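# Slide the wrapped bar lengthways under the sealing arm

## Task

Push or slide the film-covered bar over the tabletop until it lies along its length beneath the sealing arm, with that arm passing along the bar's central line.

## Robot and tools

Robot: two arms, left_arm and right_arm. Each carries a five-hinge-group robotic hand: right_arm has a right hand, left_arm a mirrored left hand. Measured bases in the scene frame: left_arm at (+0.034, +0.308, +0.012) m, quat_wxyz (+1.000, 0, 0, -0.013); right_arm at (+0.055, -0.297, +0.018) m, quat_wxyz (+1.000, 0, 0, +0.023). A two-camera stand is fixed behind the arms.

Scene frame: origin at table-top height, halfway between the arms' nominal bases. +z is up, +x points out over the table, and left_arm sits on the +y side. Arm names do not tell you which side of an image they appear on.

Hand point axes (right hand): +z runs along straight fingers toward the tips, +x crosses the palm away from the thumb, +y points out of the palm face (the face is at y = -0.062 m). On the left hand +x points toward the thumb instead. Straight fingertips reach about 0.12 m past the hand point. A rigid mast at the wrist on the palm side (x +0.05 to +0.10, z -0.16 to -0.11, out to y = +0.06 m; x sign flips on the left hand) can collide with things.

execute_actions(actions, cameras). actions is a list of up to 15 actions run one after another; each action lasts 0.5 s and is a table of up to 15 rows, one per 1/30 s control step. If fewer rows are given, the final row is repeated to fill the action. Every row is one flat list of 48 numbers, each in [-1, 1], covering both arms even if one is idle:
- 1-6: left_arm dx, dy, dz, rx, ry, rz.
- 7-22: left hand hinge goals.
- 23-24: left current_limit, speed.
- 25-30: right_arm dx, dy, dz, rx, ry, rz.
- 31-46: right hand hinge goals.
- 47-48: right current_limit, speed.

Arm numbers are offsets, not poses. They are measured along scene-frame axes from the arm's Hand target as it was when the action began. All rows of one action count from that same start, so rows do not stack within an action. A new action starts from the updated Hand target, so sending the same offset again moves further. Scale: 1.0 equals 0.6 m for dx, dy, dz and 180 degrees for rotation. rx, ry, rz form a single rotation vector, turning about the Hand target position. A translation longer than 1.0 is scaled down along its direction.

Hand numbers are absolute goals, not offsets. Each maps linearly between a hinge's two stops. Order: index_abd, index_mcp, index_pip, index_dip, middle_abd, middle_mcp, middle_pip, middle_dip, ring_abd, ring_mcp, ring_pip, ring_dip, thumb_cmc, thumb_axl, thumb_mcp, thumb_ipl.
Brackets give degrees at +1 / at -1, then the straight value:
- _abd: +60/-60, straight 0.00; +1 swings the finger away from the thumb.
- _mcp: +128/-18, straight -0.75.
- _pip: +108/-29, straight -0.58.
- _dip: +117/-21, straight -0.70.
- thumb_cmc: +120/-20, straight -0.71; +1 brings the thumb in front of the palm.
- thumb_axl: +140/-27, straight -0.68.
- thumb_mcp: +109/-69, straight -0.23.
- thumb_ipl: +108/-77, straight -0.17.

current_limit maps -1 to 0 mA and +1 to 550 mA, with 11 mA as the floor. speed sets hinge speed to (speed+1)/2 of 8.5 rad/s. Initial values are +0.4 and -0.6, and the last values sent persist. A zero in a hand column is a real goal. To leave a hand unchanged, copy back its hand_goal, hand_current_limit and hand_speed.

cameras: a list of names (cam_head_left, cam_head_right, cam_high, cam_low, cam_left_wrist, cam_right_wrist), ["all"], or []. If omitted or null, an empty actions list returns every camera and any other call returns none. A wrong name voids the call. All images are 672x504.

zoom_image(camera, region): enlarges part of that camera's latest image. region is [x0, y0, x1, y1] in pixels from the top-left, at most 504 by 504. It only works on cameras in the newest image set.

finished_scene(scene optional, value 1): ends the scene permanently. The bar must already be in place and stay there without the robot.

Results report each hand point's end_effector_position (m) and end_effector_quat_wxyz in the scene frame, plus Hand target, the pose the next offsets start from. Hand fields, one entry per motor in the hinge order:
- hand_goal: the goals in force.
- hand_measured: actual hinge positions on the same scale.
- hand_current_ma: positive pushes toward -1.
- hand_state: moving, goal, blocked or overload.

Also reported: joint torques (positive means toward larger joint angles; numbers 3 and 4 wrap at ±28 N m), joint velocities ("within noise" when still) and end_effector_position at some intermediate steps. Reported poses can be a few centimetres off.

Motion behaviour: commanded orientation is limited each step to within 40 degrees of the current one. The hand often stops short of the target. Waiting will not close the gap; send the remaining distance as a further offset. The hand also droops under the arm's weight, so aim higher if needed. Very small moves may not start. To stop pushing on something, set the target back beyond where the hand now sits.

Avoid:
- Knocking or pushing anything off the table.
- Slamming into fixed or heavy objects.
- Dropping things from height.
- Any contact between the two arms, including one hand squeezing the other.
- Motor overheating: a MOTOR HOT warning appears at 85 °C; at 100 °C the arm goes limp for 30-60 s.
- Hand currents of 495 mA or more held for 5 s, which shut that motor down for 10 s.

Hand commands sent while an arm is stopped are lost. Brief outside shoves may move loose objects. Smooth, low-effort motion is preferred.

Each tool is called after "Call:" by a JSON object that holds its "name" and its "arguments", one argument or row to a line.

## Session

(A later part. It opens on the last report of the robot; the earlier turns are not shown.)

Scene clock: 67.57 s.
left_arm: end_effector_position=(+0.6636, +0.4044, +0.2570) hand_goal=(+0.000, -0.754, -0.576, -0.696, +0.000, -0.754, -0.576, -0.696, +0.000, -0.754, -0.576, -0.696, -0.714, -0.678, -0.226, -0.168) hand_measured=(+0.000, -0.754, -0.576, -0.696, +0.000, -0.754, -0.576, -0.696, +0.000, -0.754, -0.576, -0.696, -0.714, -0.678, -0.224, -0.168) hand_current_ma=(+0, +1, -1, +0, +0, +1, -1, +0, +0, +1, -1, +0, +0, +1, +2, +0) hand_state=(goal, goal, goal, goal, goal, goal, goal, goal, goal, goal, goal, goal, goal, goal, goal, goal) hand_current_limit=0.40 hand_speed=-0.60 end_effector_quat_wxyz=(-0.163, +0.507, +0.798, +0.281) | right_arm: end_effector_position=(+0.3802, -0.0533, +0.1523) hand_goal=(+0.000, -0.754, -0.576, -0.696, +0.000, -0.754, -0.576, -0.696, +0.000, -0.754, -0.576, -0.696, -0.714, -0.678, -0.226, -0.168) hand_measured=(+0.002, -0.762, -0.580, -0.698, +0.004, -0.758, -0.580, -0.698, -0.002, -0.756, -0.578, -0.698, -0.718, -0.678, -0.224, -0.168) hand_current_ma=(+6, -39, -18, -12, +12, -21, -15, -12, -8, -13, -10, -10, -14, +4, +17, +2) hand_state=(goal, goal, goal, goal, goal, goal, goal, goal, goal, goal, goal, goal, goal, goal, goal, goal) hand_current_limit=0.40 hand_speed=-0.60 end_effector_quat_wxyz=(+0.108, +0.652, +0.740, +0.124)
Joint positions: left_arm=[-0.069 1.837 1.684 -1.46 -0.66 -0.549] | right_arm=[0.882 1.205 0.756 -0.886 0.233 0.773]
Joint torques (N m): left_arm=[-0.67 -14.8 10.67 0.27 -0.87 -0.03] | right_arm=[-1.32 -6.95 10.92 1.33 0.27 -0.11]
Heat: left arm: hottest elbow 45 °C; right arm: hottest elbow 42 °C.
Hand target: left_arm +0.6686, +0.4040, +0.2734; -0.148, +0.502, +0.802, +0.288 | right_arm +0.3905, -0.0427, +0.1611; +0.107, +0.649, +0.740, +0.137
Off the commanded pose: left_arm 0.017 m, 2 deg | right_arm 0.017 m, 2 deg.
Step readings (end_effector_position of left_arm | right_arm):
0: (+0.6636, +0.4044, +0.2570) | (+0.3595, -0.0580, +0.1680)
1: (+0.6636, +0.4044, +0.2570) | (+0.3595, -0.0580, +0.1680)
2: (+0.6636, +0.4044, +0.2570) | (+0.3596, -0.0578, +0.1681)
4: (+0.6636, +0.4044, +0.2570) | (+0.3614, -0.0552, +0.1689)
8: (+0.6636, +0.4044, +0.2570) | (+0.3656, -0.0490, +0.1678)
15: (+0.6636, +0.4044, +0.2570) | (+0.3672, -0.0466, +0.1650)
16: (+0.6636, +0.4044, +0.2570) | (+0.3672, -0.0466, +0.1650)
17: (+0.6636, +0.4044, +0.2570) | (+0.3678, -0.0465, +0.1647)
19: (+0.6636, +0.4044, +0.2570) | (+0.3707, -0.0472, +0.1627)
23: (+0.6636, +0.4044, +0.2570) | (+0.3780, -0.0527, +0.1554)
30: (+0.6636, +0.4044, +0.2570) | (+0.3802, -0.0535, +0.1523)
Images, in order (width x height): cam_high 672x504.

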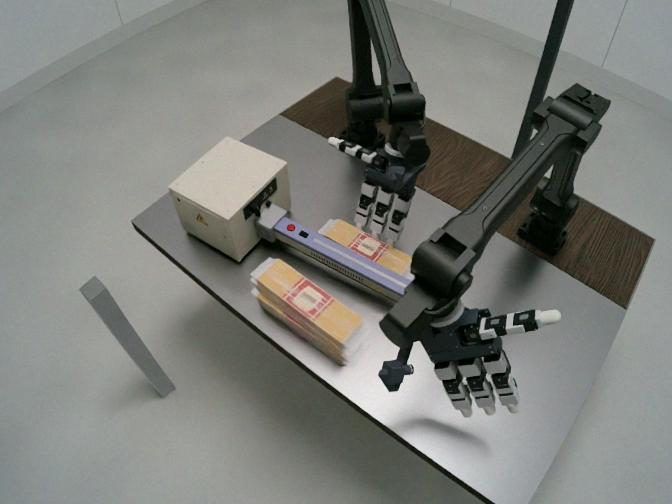

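Call:
{"name": "execute_actions", "arguments": {
  "actions": [
    [[0,0,0,0,0,0,0,-0.754,-0.576,-0.696,0,-0.754,-0.576,-0.696,0,-0.754,-0.576,-0.696,-0.714,-0.678,-0.226,-0.168,0.4,-0.6,0.04,0.004,0.012,0,0,0,0,-0.754,-0.576,-0.696,0,-0.754,-0.576,-0.696,0,-0.754,-0.576,-0.696,-0.714,-0.678,-0.226,-0.168,0.4,-0.6]],
    [[0,0,0,0,0,0,0,-0.754,-0.576,-0.696,0,-0.754,-0.576,-0.696,0,-0.754,-0.576,-0.696,-0.714,-0.678,-0.226,-0.168,0.4,-0.6,0.04,0.004,0.003,0,0,0,0,-0.754,-0.576,-0.696,0,-0.754,-0.576,-0.696,0,-0.754,-0.576,-0.696,-0.714,-0.678,-0.226,-0.168,0.4,-0.6]]
  ],
  "cameras": ["cam_high","cam_head_left","cam_head_right","cam_right_wrist"]
}}

Call:
{"name": "zoom_image", "arguments": {
  "camera": "cam_high",
  "region": [250, 160, 450, 320]
}}

Call:
{"name": "zoom_image", "arguments": {
  "camera": "cam_head_right",
  "region": [220, 160, 400, 290]
}}

Scene clock: 70.07 s.
left_arm: end_effector_position=(+0.6636, +0.4044, +0.2570) hand_goal=(+0.000, -0.754, -0.576, -0.696, +0.000, -0.754, -0.576, -0.696, +0.000, -0.754, -0.576, -0.696, -0.714, -0.678, -0.226, -0.168) hand_measured=(+0.000, -0.754, -0.576, -0.696, +0.000, -0.754, -0.576, -0.696, +0.000, -0.754, -0.576, -0.696, -0.714, -0.678, -0.224, -0.168) hand_current_ma=(+0, +1, -1, +0, +0, +1, -1, +0, +0, +1, -1, +0, +0, +1, +2, +0) hand_state=(goal, goal, goal, goal, goal, goal, goal, goal, goal, goal, goal, goal, goal, goal, goal, goal) hand_current_limit=0.40 hand_speed=-0.60 end_effector_quat_wxyz=(-0.163, +0.507, +0.798, +0.281) | right_arm: end_effector_position=(+0.4219, -0.0530, +0.1546) hand_goal=(+0.000, -0.754, -0.576, -0.696, +0.000, -0.754, -0.576, -0.696, +0.000, -0.754, -0.576, -0.696, -0.714, -0.678, -0.226, -0.168) hand_measured=(+0.000, -0.758, -0.580, -0.698, +0.000, -0.760, -0.580, -0.698, -0.002, -0.760, -0.580, -0.698, -0.718, -0.678, -0.224, -0.168) hand_current_ma=(+3, -23, -15, -12, +4, -29, -15, -12, -5, -31, -18, -13, -14, +4, +17, +2) hand_state=(goal, goal, goal, goal, goal, goal, goal, goal, goal, goal, goal, goal, goal, goal, goal, goal) hand_current_limit=0.40 hand_speed=-0.60 end_effector_quat_wxyz=(+0.107, +0.652, +0.742, +0.116)
Joint positions: left_arm=[-0.069 1.837 1.684 -1.46 -0.66 -0.549] | right_arm=[0.783 1.281 0.83 -0.878 0.207 0.674]
Joint torques (N m): left_arm=[-0.79 -14.86 10.7 0.24 -0.86 -0.03] | right_arm=[-1.32 -7.12 12.34 1.46 0.14 -0.11]
Heat: left arm: hottest elbow 45 °C; right arm: hottest elbow 43 °C.
Hand target: left_arm +0.6686, +0.4040, +0.2734; -0.148, +0.502, +0.802, +0.288 | right_arm +0.4384, -0.0379, +0.1700; +0.107, +0.649, +0.740, +0.137
Off the commanded pose: left_arm 0.017 m, 2 deg | right_arm 0.027 m, 2 deg.
Step readings (end_effector_position of left_arm | right_arm):
0: (+0.6636, +0.4044, +0.2570) | (+0.3802, -0.0532, +0.1523)
1: (+0.6636, +0.4044, +0.2570) | (+0.3804, -0.0534, +0.1523)
2: (+0.6636, +0.4044, +0.2570) | (+0.3808, -0.0536, +0.1520)
4: (+0.6636, +0.4044, +0.2570) | (+0.3840, -0.0536, +0.1524)
8: (+0.6636, +0.4044, +0.2570) | (+0.3946, -0.0558, +0.1533)
15: (+0.6636, +0.4044, +0.2570) | (+0.3992, -0.0556, +0.1531)
16: (+0.6636, +0.4044, +0.2570) | (+0.3995, -0.0553, +0.1533)
17: (+0.6636, +0.4044, +0.2570) | (+0.4005, -0.0555, +0.1533)
19: (+0.6636, +0.4044, +0.2570) | (+0.4043, -0.0544, +0.1532)
23: (+0.6636, +0.4044, +0.2570) | (+0.4167, -0.0542, +0.1540)
30: (+0.6636, +0.4044, +0.2570) | (+0.4219, -0.0532, +0.1546)
Images, in order (width x height): cam_head_left 672x504, cam_head_right 672x504, cam_high 672x504, cam_right_wrist 672x504.

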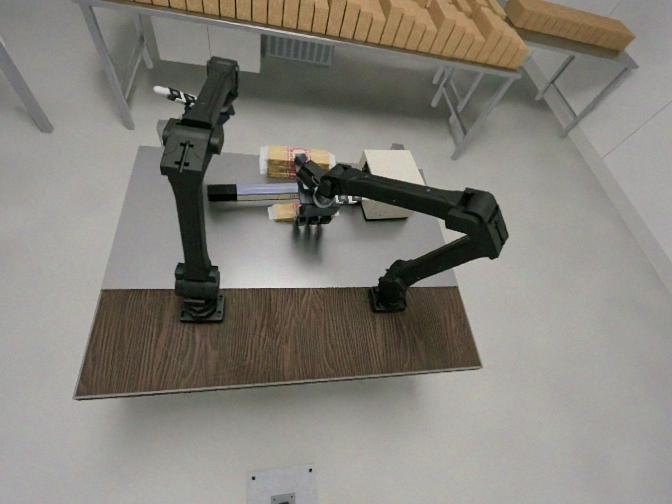

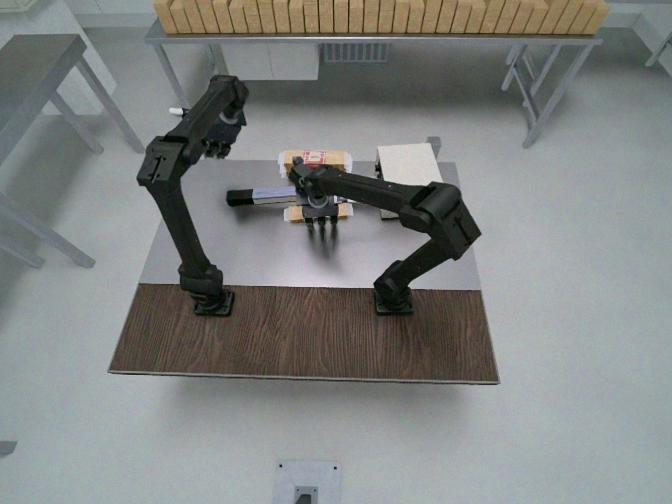

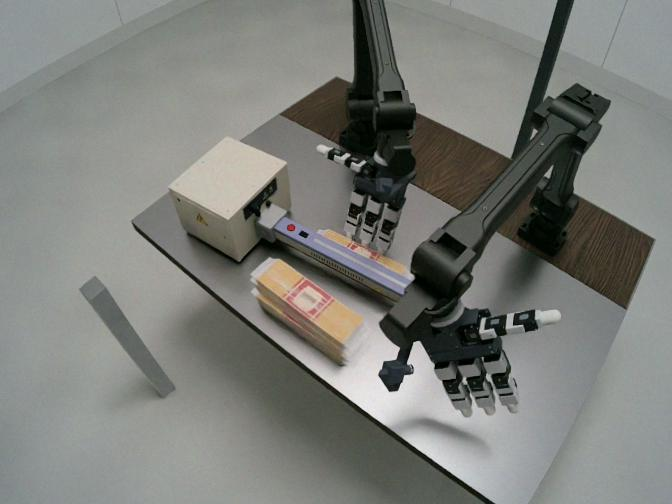

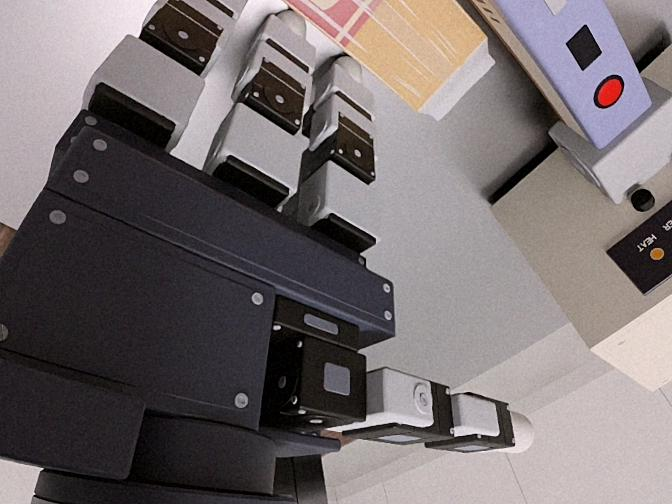

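Scaled by 2.520 from the camera's 672x504 image, which has a finer 960x720 frame.

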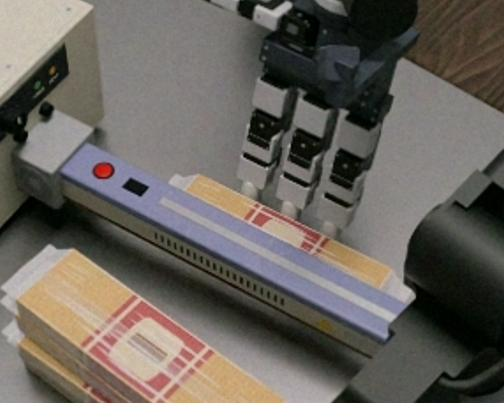

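Scaled by 2.800 from the camera's 672x504 image, which has a finer 960x720 frame.

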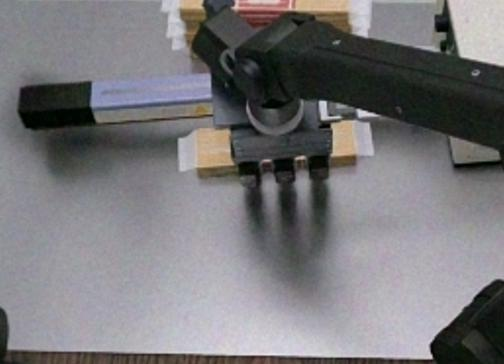

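Call:
{"name": "zoom_image", "arguments": {
  "camera": "cam_head_right",
  "region": [270, 140, 360, 230]
}}

Call:
{"name": "zoom_image", "arguments": {
  "camera": "cam_head_left",
  "region": [200, 140, 360, 240]
}}

Call:
{"name": "zoom_image", "arguments": {
  "camera": "cam_low",
  "region": [60, 180, 420, 340]
}}

Scaled by 5.600 from the camera's 672x504 image, which has a finer 960x720 frame.

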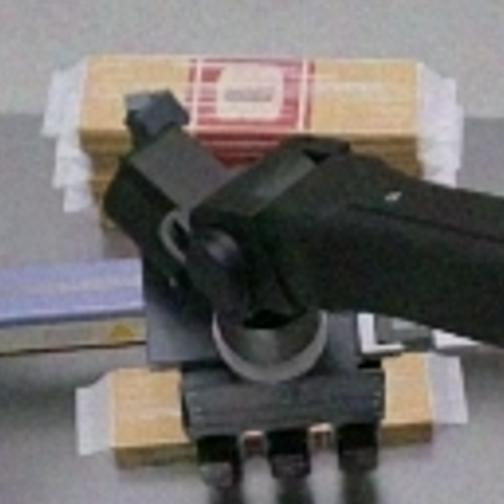

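Scaled by 3.150 from the camera's 672x504 image, which has a finer 960x720 frame.

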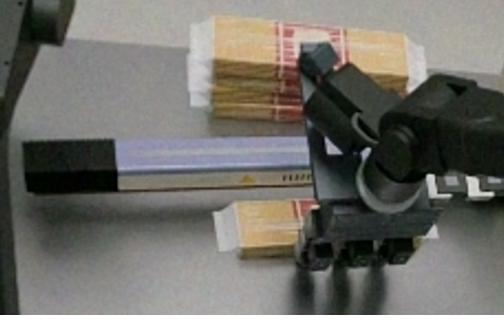

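This scene's latest camera images include none from cam_low. They are from: cam_head_left, cam_head_right, cam_high, cam_right_wrist. cam_low's image comes with the result of a call that names it in "cameras".

Call:
{"name": "execute_actions", "arguments": {
  "actions": [
    [[0,0,0,0,0,0,0,-0.754,-0.576,-0.696,0,-0.754,-0.576,-0.696,0,-0.754,-0.576,-0.696,-0.714,-0.678,-0.226,-0.168,0.4,-0.6,0.045,0.004,0.003,0,0,0.005,0,-0.754,-0.576,-0.696,0,-0.754,-0.576,-0.696,0,-0.754,-0.576,-0.696,-0.714,-0.678,-0.226,-0.168,0.4,-0.6]]
  ],
  "cameras": ["cam_high","cam_low","cam_head_left","cam_head_right","cam_right_wrist"]
}}

Call:
{"name": "zoom_image", "arguments": {
  "camera": "cam_high",
  "region": [250, 180, 450, 320]
}}

Call:
{"name": "zoom_image", "arguments": {
  "camera": "cam_head_right",
  "region": [220, 150, 400, 250]
}}

Call:
{"name": "zoom_image", "arguments": {
  "camera": "cam_low",
  "region": [60, 180, 420, 340]
}}

Scene clock: 76.73 s.
left_arm: end_effector_position=(+0.6636, +0.4044, +0.2570) hand_goal=(+0.000, -0.754, -0.576, -0.696, +0.000, -0.754, -0.576, -0.696, +0.000, -0.754, -0.576, -0.696, -0.714, -0.678, -0.226, -0.168) hand_measured=(+0.000, -0.754, -0.576, -0.696, +0.000, -0.754, -0.576, -0.696, +0.000, -0.754, -0.576, -0.696, -0.714, -0.678, -0.224, -0.168) hand_current_ma=(+0, +1, -1, +0, +0, +1, -1, +0, +0, +1, -1, +0, +0, +1, +2, +0) hand_state=(goal, goal, goal, goal, goal, goal, goal, goal, goal, goal, goal, goal, goal, goal, goal, goal) hand_current_limit=0.40 hand_speed=-0.60 end_effector_quat_wxyz=(-0.163, +0.507, +0.798, +0.281) | right_arm: end_effector_position=(+0.4484, -0.0501, +0.1568) hand_goal=(+0.000, -0.754, -0.576, -0.696, +0.000, -0.754, -0.576, -0.696, +0.000, -0.754, -0.576, -0.696, -0.714, -0.678, -0.226, -0.168) hand_measured=(+0.000, -0.760, -0.580, -0.698, +0.000, -0.758, -0.580, -0.698, -0.002, -0.760, -0.580, -0.698, -0.718, -0.678, -0.224, -0.168) hand_current_ma=(+3, -28, -17, -12, +4, -24, -16, -12, -5, -29, -17, -12, -14, +4, +17, +2) hand_state=(goal, goal, goal, goal, goal, goal, goal, goal, goal, goal, goal, goal, goal, goal, goal, goal) hand_current_limit=0.40 hand_speed=-0.60 end_effector_quat_wxyz=(+0.104, +0.647, +0.746, +0.118)
Joint positions: left_arm=[-0.069 1.837 1.684 -1.46 -0.66 -0.549] | right_arm=[0.729 1.326 0.877 -0.866 0.187 0.608]
Joint torques (N m): left_arm=[-0.73 -14.74 10.67 0.23 -0.87 -0.02] | right_arm=[-0.62 -8.82 12.55 1.51 0.09 -0.14]
Motor temperatures (°C): left_arm=[35 38 46 34 36 32] | right_arm=[38 39 44 36 38 32]
Heat: left arm: hottest elbow 46 °C; right arm: hottest elbow 44 °C.
Hand target: left_arm +0.6686, +0.4040, +0.2734; -0.148, +0.502, +0.802, +0.288 | right_arm +0.4654, -0.0355, +0.1719; +0.106, +0.643, +0.746, +0.138
Off the commanded pose: left_arm 0.017 m, 2 deg | right_arm 0.027 m, 2 deg.
Step readings (end_effector_position of left_arm | right_arm):
0: (+0.6636, +0.4044, +0.2570) | (+0.4219, -0.0529, +0.1546)
1: (+0.6636, +0.4044, +0.2570) | (+0.4221, -0.0528, +0.1546)
2: (+0.6636, +0.4044, +0.2570) | (+0.4232, -0.0526, +0.1547)
4: (+0.6636, +0.4044, +0.2570) | (+0.4271, -0.0515, +0.1542)
8: (+0.6636, +0.4044, +0.2570) | (+0.4418, -0.0518, +0.1554)
15: (+0.6636, +0.4044, +0.2570) | (+0.4484, -0.0506, +0.1571)
Images, in order (width x height): cam_head_left 672x504, cam_head_right 672x504, cam_high 672x504, cam_low 672x504, cam_right_wrist 672x504.

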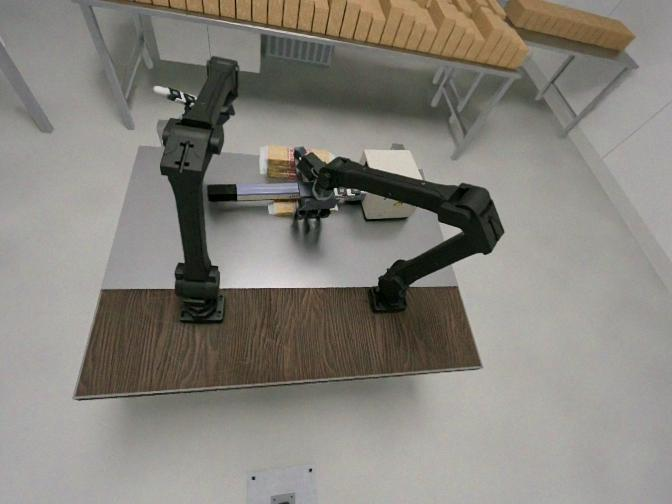

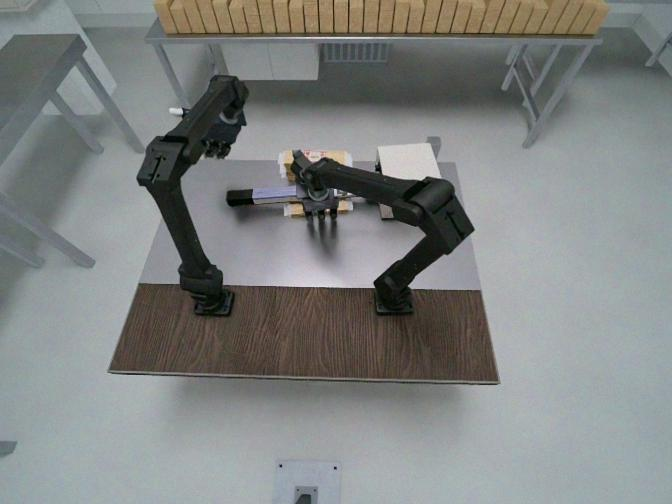

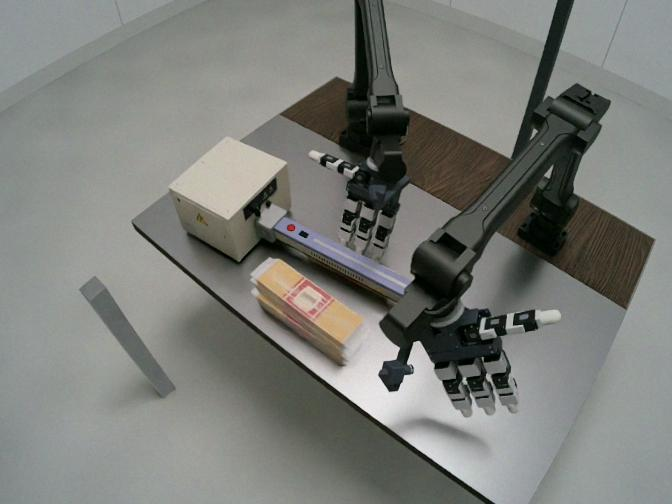

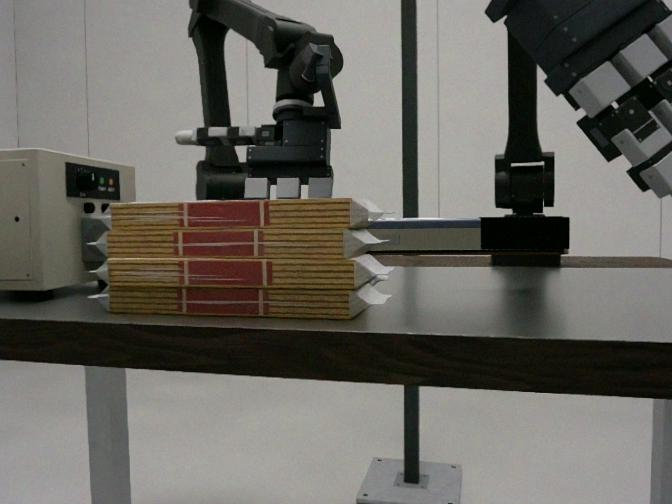

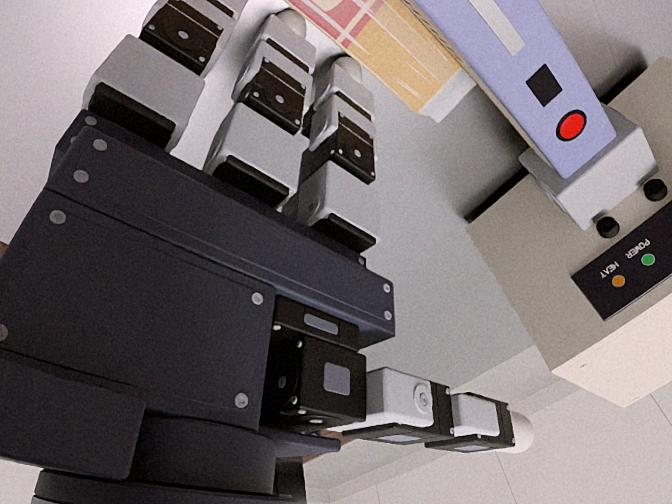

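Scaled by 2.520 from the camera's 672x504 image, which has a finer 960x720 frame.

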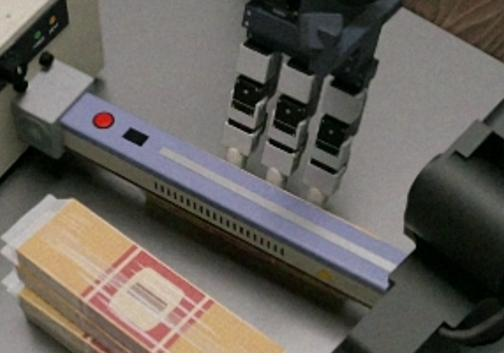

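Scaled by 2.800 from the camera's 672x504 image, which has a finer 960x720 frame.

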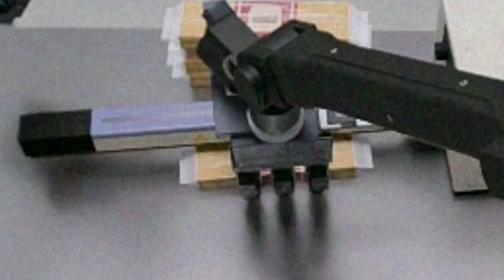

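Scaled by 1.400 from the camera's 672x504 image, which has a finer 960x720 frame.

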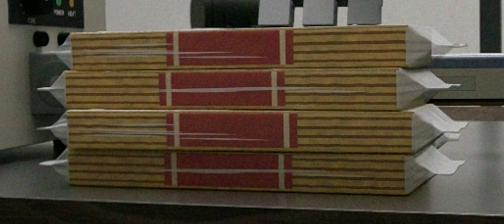

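Call:
{"name": "zoom_image", "arguments": {
  "camera": "cam_high",
  "region": [290, 215, 420, 310]
}}

Call:
{"name": "zoom_image", "arguments": {
  "camera": "cam_head_left",
  "region": [200, 150, 350, 240]
}}

Call:
{"name": "zoom_image", "arguments": {
  "camera": "cam_head_right",
  "region": [270, 150, 370, 230]
}}

Scaled by 3.877 from the camera's 672x504 image, which has a finer 960x720 frame.

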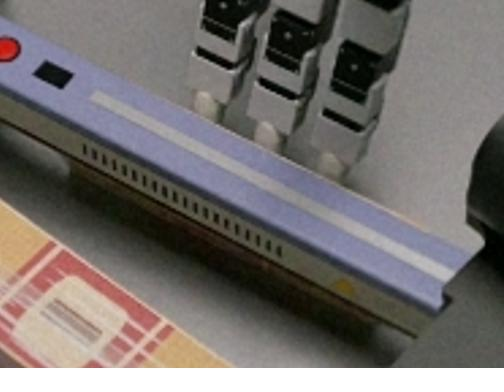

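Scaled by 3.360 from the camera's 672x504 image, which has a finer 960x720 frame.

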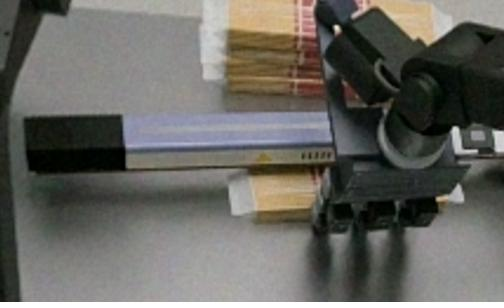

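Scaled by 5.040 from the camera's 672x504 image, which has a finer 960x720 frame.

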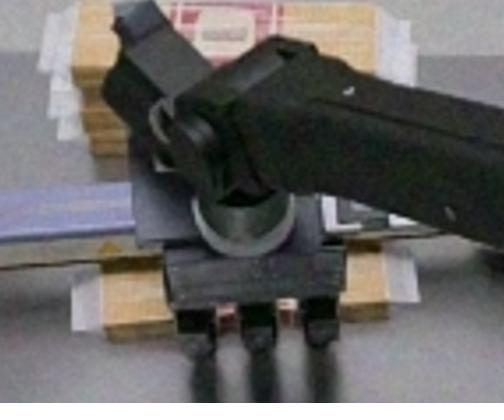

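Call:
{"name": "execute_actions", "arguments": {
  "actions": [
    [[0,0,0,0,0,0,0,-0.754,-0.576,-0.696,0,-0.754,-0.576,-0.696,0,-0.754,-0.576,-0.696,-0.714,-0.678,-0.226,-0.168,0.4,-0.6,0.034,0.003,0.001,0,0,0.003,0,-0.754,-0.576,-0.696,0,-0.754,-0.576,-0.696,0,-0.754,-0.576,-0.696,-0.714,-0.678,-0.226,-0.168,0.4,-0.6]]
  ],
  "cameras": ["cam_high","cam_low","cam_head_left","cam_head_right","cam_right_wrist"]
}}

Call:
{"name": "zoom_image", "arguments": {
  "camera": "cam_high",
  "region": [290, 215, 420, 310]
}}

Call:
{"name": "zoom_image", "arguments": {
  "camera": "cam_head_right",
  "region": [270, 150, 370, 230]
}}

Call:
{"name": "zoom_image", "arguments": {
  "camera": "cam_head_left",
  "region": [200, 150, 350, 240]
}}

Scene clock: 85.57 s.
left_arm: end_effector_position=(+0.6636, +0.4044, +0.2570) hand_goal=(+0.000, -0.754, -0.576, -0.696, +0.000, -0.754, -0.576, -0.696, +0.000, -0.754, -0.576, -0.696, -0.714, -0.678, -0.226, -0.168) hand_measured=(+0.000, -0.754, -0.576, -0.696, +0.000, -0.754, -0.576, -0.696, +0.000, -0.754, -0.576, -0.696, -0.714, -0.678, -0.224, -0.168) hand_current_ma=(+0, +1, -1, +0, +0, +1, -1, +0, +0, +1, -1, +0, +0, +1, +2, +0) hand_state=(goal, goal, goal, goal, goal, goal, goal, goal, goal, goal, goal, goal, goal, goal, goal, goal) hand_current_limit=0.40 hand_speed=-0.60 end_effector_quat_wxyz=(-0.163, +0.507, +0.798, +0.281) | right_arm: end_effector_position=(+0.4676, -0.0473, +0.1571) hand_goal=(+0.000, -0.754, -0.576, -0.696, +0.000, -0.754, -0.576, -0.696, +0.000, -0.754, -0.576, -0.696, -0.714, -0.678, -0.226, -0.168) hand_measured=(+0.000, -0.760, -0.580, -0.698, +0.000, -0.760, -0.580, -0.698, -0.002, -0.760, -0.580, -0.698, -0.718, -0.678, -0.224, -0.168) hand_current_ma=(+2, -31, -17, -12, +4, -30, -16, -12, -5, -28, -16, -12, -14, +4, +17, +2) hand_state=(goal, goal, goal, goal, goal, goal, goal, goal, goal, goal, goal, goal, goal, goal, goal, goal) hand_current_limit=0.40 hand_speed=-0.60 end_effector_quat_wxyz=(+0.103, +0.643, +0.750, +0.118)
Joint positions: left_arm=[-0.069 1.837 1.684 -1.46 -0.66 -0.549] | right_arm=[0.695 1.365 0.915 -0.858 0.174 0.565]
Joint torques (N m): left_arm=[-0.73 -14.74 10.69 0.27 -0.87 -0.03] | right_arm=[-1.38 -8.94 12.42 1.63 0.09 -0.14]
Heat: left arm: hottest elbow 46 °C; right arm: hottest elbow 44 °C.
Hand target: left_arm +0.6686, +0.4040, +0.2734; -0.148, +0.502, +0.802, +0.288 | right_arm +0.4858, -0.0338, +0.1724; +0.105, +0.640, +0.749, +0.139
Off the commanded pose: left_arm 0.017 m, 2 deg | right_arm 0.027 m, 2 deg.
Step readings (end_effector_position of left_arm | right_arm):
0: (+0.6636, +0.4044, +0.2570) | (+0.4484, -0.0501, +0.1568)
1: (+0.6636, +0.4044, +0.2570) | (+0.4485, -0.0500, +0.1568)
2: (+0.6636, +0.4044, +0.2570) | (+0.4494, -0.0501, +0.1567)
4: (+0.6636, +0.4044, +0.2570) | (+0.4525, -0.0486, +0.1564)
8: (+0.6636, +0.4044, +0.2570) | (+0.4629, -0.0478, +0.1567)
15: (+0.6636, +0.4044, +0.2570) | (+0.4676, -0.0475, +0.1571)
Images, in order (width x height): cam_head_left 672x504, cam_head_right 672x504, cam_high 672x504, cam_low 672x504, cam_right_wrist 672x504.

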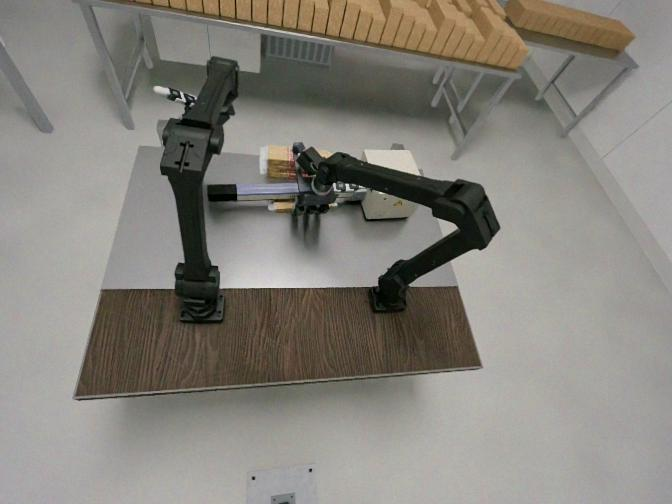

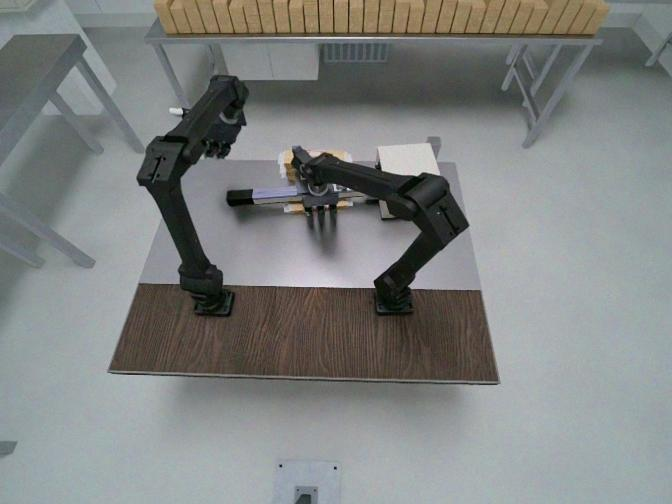

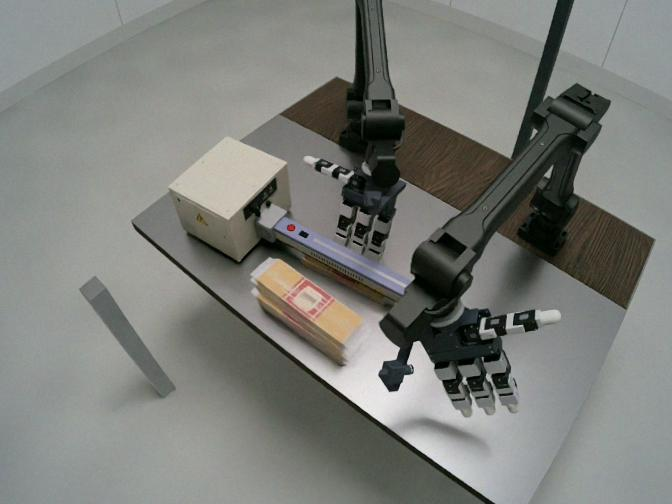

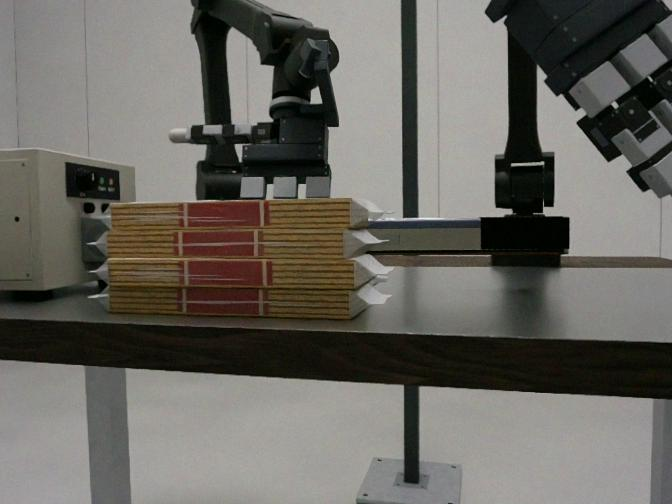

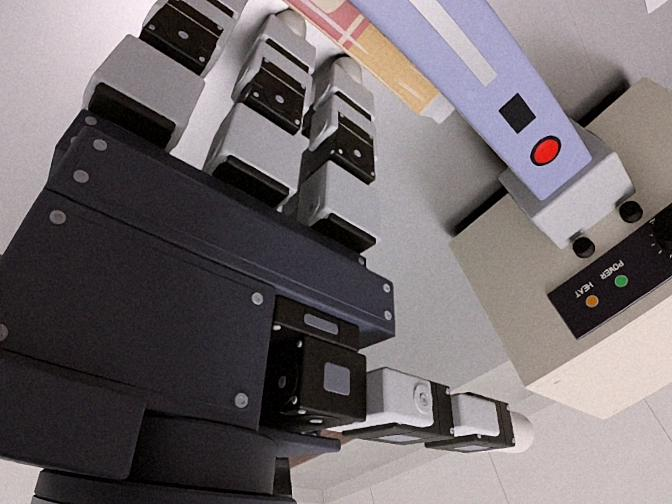

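Scaled by 3.877 from the camera's 672x504 image, which has a finer 960x720 frame.

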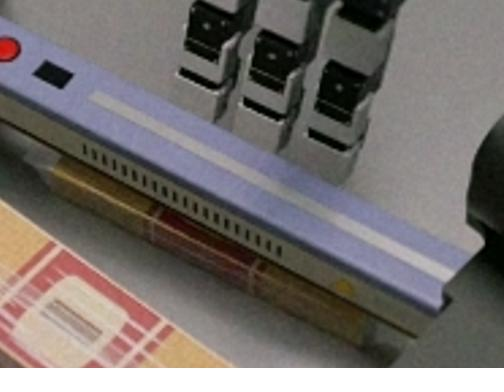

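Scaled by 5.040 from the camera's 672x504 image, which has a finer 960x720 frame.

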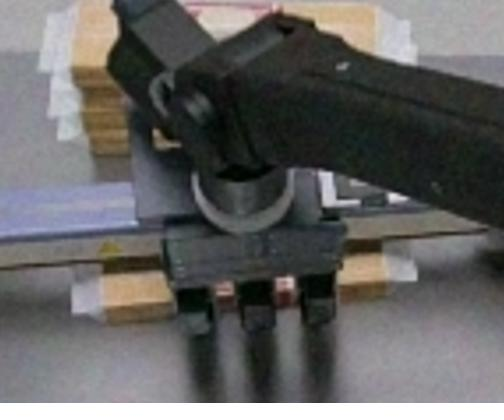

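Scaled by 3.360 from the camera's 672x504 image, which has a finer 960x720 frame.

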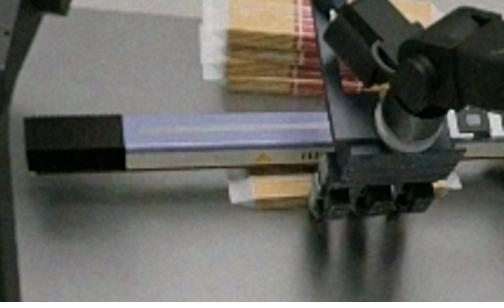

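Call:
{"name": "zoom_image", "arguments": {
  "camera": "cam_high",
  "region": [292, 235, 342, 285]
}}

Call:
{"name": "zoom_image", "arguments": {
  "camera": "cam_high",
  "region": [340, 255, 400, 315]
}}

Call:
{"name": "zoom_image", "arguments": {
  "camera": "cam_head_right",
  "region": [280, 190, 320, 220]
}}

Scaled by 10.080 from the camera's 672x504 image, which has a finer 960x720 frame.

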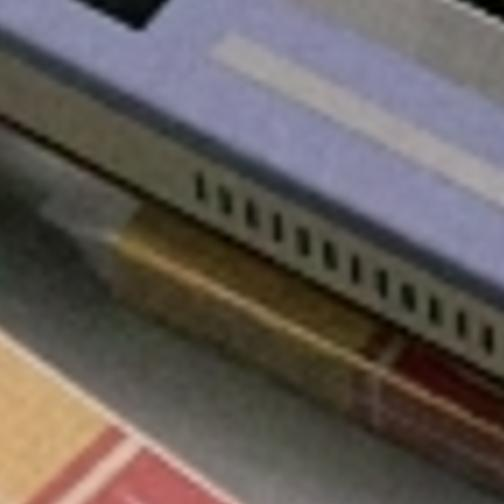

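Scaled by 8.400 from the camera's 672x504 image, which has a finer 960x720 frame.

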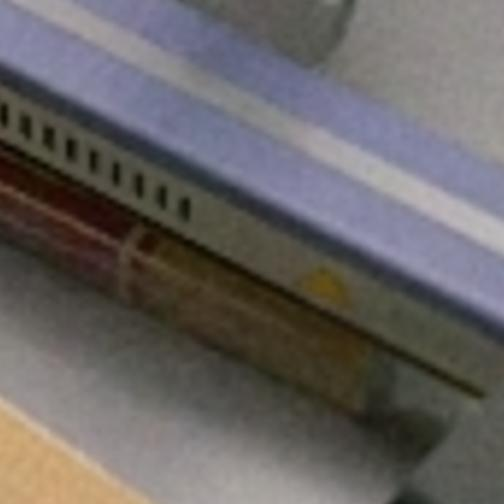

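Scaled by 12.600 from the camera's 672x504 image, which has a finer 960x720 frame.

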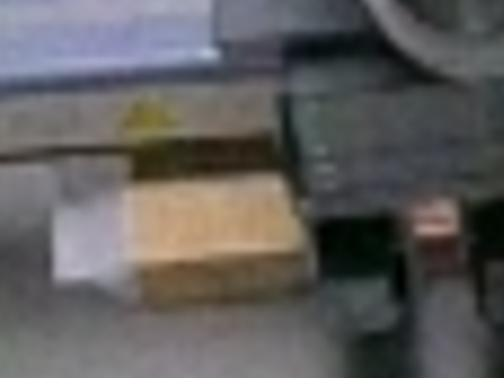

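Call:
{"name": "zoom_image", "arguments": {
  "camera": "cam_head_right",
  "region": [325, 180, 365, 220]
}}

Call:
{"name": "zoom_image", "arguments": {
  "camera": "cam_head_left",
  "region": [255, 180, 305, 220]
}}

Call:
{"name": "zoom_image", "arguments": {
  "camera": "cam_right_wrist",
  "region": [240, 0, 640, 240]
}}

Scaled by 12.600 from the camera's 672x504 image, which has a finer 960x720 frame.

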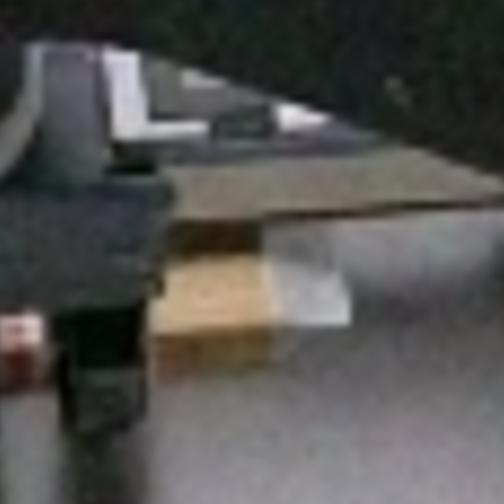

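Scaled by 10.080 from the camera's 672x504 image, which has a finer 960x720 frame.

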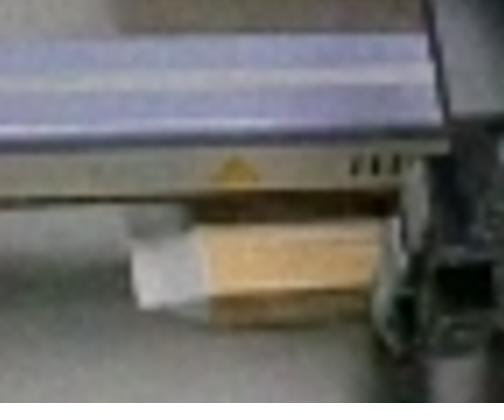

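Scaled by 1.260 from the camera's 672x504 image, which has a finer 960x720 frame.

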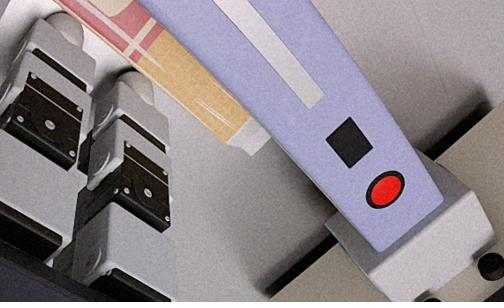

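Call:
{"name": "execute_actions", "arguments": {
  "actions": [
    [[0,0,0,0,0,0,0,-0.754,-0.576,-0.696,0,-0.754,-0.576,-0.696,0,-0.754,-0.576,-0.696,-0.714,-0.678,-0.226,-0.168,0.4,-0.6,0.02,0.002,0,0,0,0.006,0,-0.754,-0.576,-0.696,0,-0.754,-0.576,-0.696,0,-0.754,-0.576,-0.696,-0.714,-0.678,-0.226,-0.168,0.4,-0.6]]
  ],
  "cameras": ["cam_high","cam_head_left","cam_head_right","cam_right_wrist"]
}}

Call:
{"name": "zoom_image", "arguments": {
  "camera": "cam_high",
  "region": [292, 235, 342, 285]
}}

Call:
{"name": "zoom_image", "arguments": {
  "camera": "cam_high",
  "region": [340, 255, 400, 315]
}}

Call:
{"name": "zoom_image", "arguments": {
  "camera": "cam_head_right",
  "region": [280, 190, 320, 220]
}}

Call:
{"name": "zoom_image", "arguments": {
  "camera": "cam_head_right",
  "region": [325, 180, 365, 220]
}}

Call:
{"name": "zoom_image", "arguments": {
  "camera": "cam_right_wrist",
  "region": [240, 0, 640, 240]
}}

Scene clock: 96.73 s.
left_arm: end_effector_position=(+0.6636, +0.4044, +0.2570) hand_goal=(+0.000, -0.754, -0.576, -0.696, +0.000, -0.754, -0.576, -0.696, +0.000, -0.754, -0.576, -0.696, -0.714, -0.678, -0.226, -0.168) hand_measured=(+0.000, -0.754, -0.576, -0.696, +0.000, -0.754, -0.576, -0.696, +0.000, -0.754, -0.576, -0.696, -0.714, -0.678, -0.224, -0.168) hand_current_ma=(+0, +1, -1, +0, +0, +1, -1, +0, +0, +1, -1, +0, +0, +1, +2, +0) hand_state=(goal, goal, goal, goal, goal, goal, goal, goal, goal, goal, goal, goal, goal, goal, goal, goal) hand_current_limit=0.40 hand_speed=-0.60 end_effector_quat_wxyz=(-0.163, +0.507, +0.798, +0.281) | right_arm: end_effector_position=(+0.4787, -0.0453, +0.1569) hand_goal=(+0.000, -0.754, -0.576, -0.696, +0.000, -0.754, -0.576, -0.696, +0.000, -0.754, -0.576, -0.696, -0.714, -0.678, -0.226, -0.168) hand_measured=(+0.000, -0.760, -0.580, -0.698, +0.000, -0.760, -0.580, -0.698, -0.002, -0.760, -0.580, -0.698, -0.718, -0.678, -0.224, -0.168) hand_current_ma=(+2, -32, -18, -12, +4, -28, -16, -12, -5, -27, -16, -12, -14, +4, +17, +2) hand_state=(goal, goal, goal, goal, goal, goal, goal, goal, goal, goal, goal, goal, goal, goal, goal, goal) hand_current_limit=0.40 hand_speed=-0.60 end_effector_quat_wxyz=(+0.101, +0.635, +0.756, +0.118)
Joint positions: left_arm=[-0.069 1.837 1.684 -1.46 -0.66 -0.549] | right_arm=[0.673 1.384 0.934 -0.853 0.161 0.524]
Joint torques (N m): left_arm=[-0.85 -14.74 10.69 0.31 -0.87 -0.03] | right_arm=[-1.55 -9.64 12.42 1.8 0.12 -0.11]
Heat: left arm: hottest elbow 46 °C; right arm: hottest elbow 47 °C.
Hand target: left_arm +0.6686, +0.4040, +0.2734; -0.148, +0.502, +0.802, +0.288 | right_arm +0.4979, -0.0325, +0.1724; +0.104, +0.633, +0.755, +0.140
Off the commanded pose: left_arm 0.017 m, 2 deg | right_arm 0.028 m, 3 deg.
Step readings (end_effector_position of left_arm | right_arm):
0: (+0.6636, +0.4044, +0.2570) | (+0.4676, -0.0472, +0.1571)
1: (+0.6636, +0.4044, +0.2570) | (+0.4677, -0.0472, +0.1571)
2: (+0.6636, +0.4044, +0.2570) | (+0.4682, -0.0472, +0.1572)
4: (+0.6636, +0.4044, +0.2570) | (+0.4699, -0.0462, +0.1568)
8: (+0.6636, +0.4044, +0.2570) | (+0.4759, -0.0461, +0.1568)
15: (+0.6636, +0.4044, +0.2570) | (+0.4786, -0.0455, +0.1571)
Images, in order (width x height): cam_head_left 672x504, cam_head_right 672x504, cam_high 672x504, cam_right_wrist 672x504.

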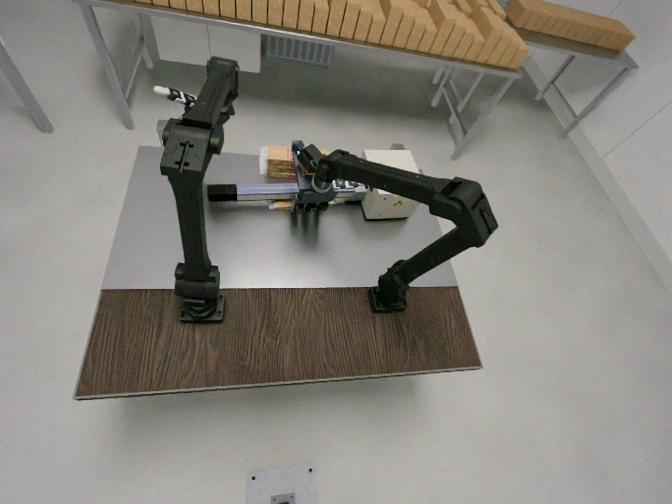

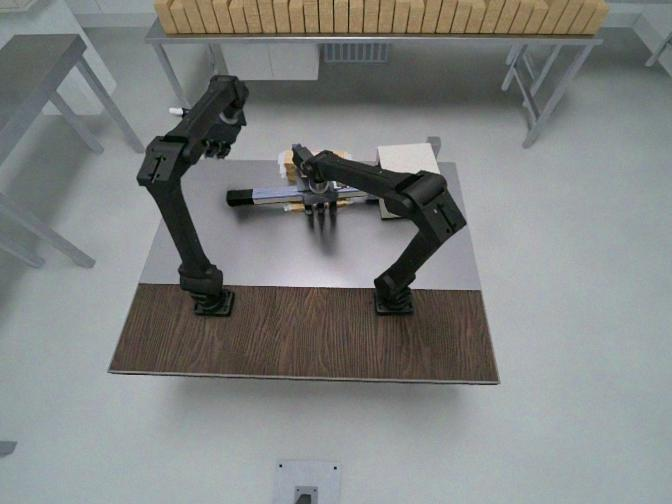

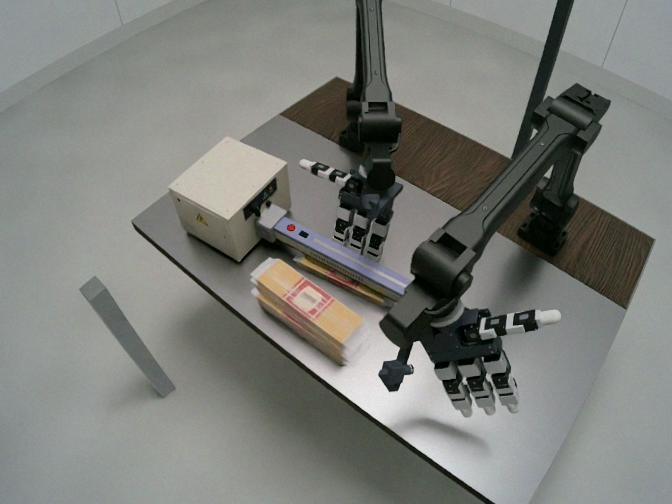

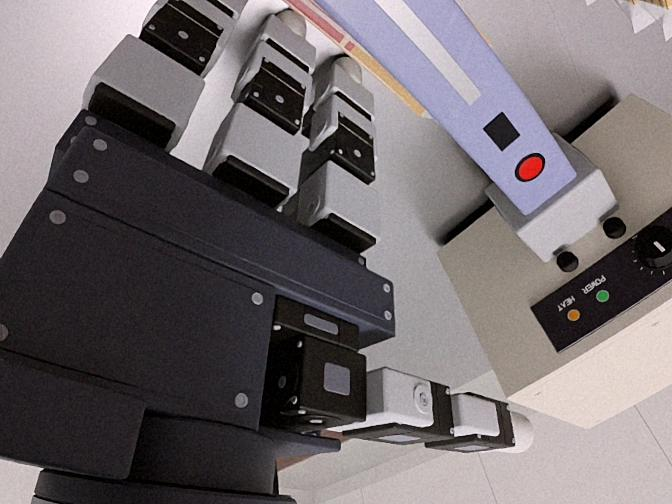

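Scaled by 10.080 from the camera's 672x504 image, which has a finer 960x720 frame.

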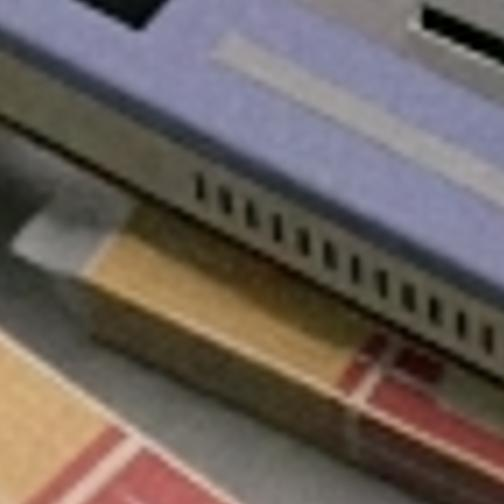

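Scaled by 8.400 from the camera's 672x504 image, which has a finer 960x720 frame.

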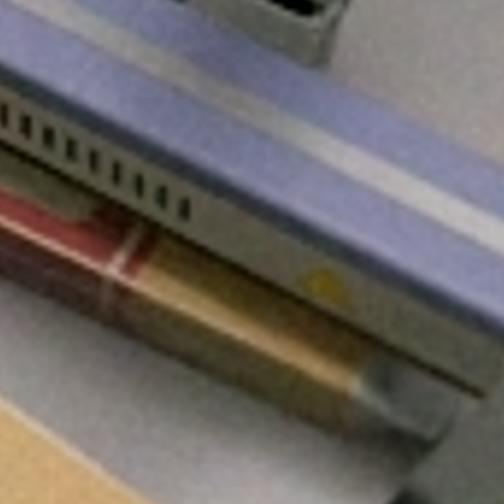

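Scaled by 12.600 from the camera's 672x504 image, which has a finer 960x720 frame.

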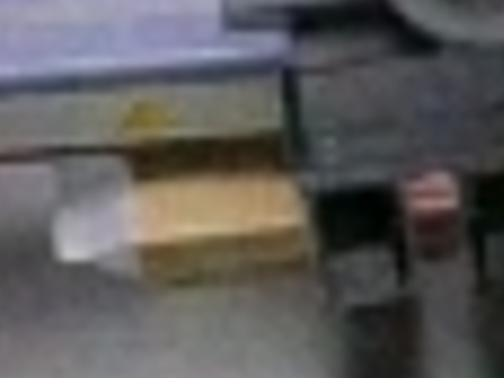

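Scaled by 12.600 from the camera's 672x504 image, which has a finer 960x720 frame.

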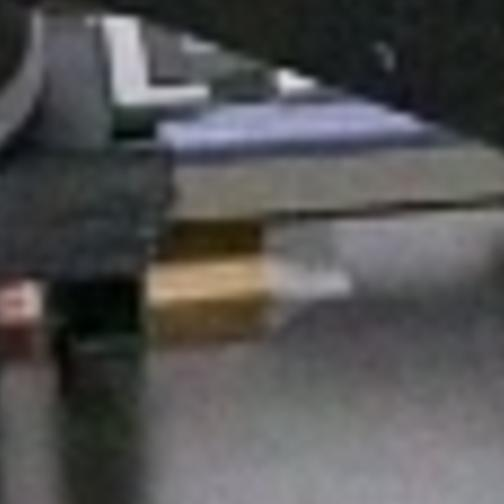

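Scaled by 1.260 from the camera's 672x504 image, which has a finer 960x720 frame.

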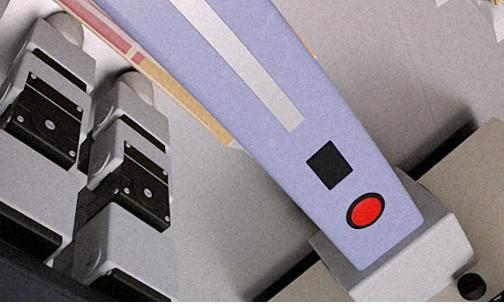

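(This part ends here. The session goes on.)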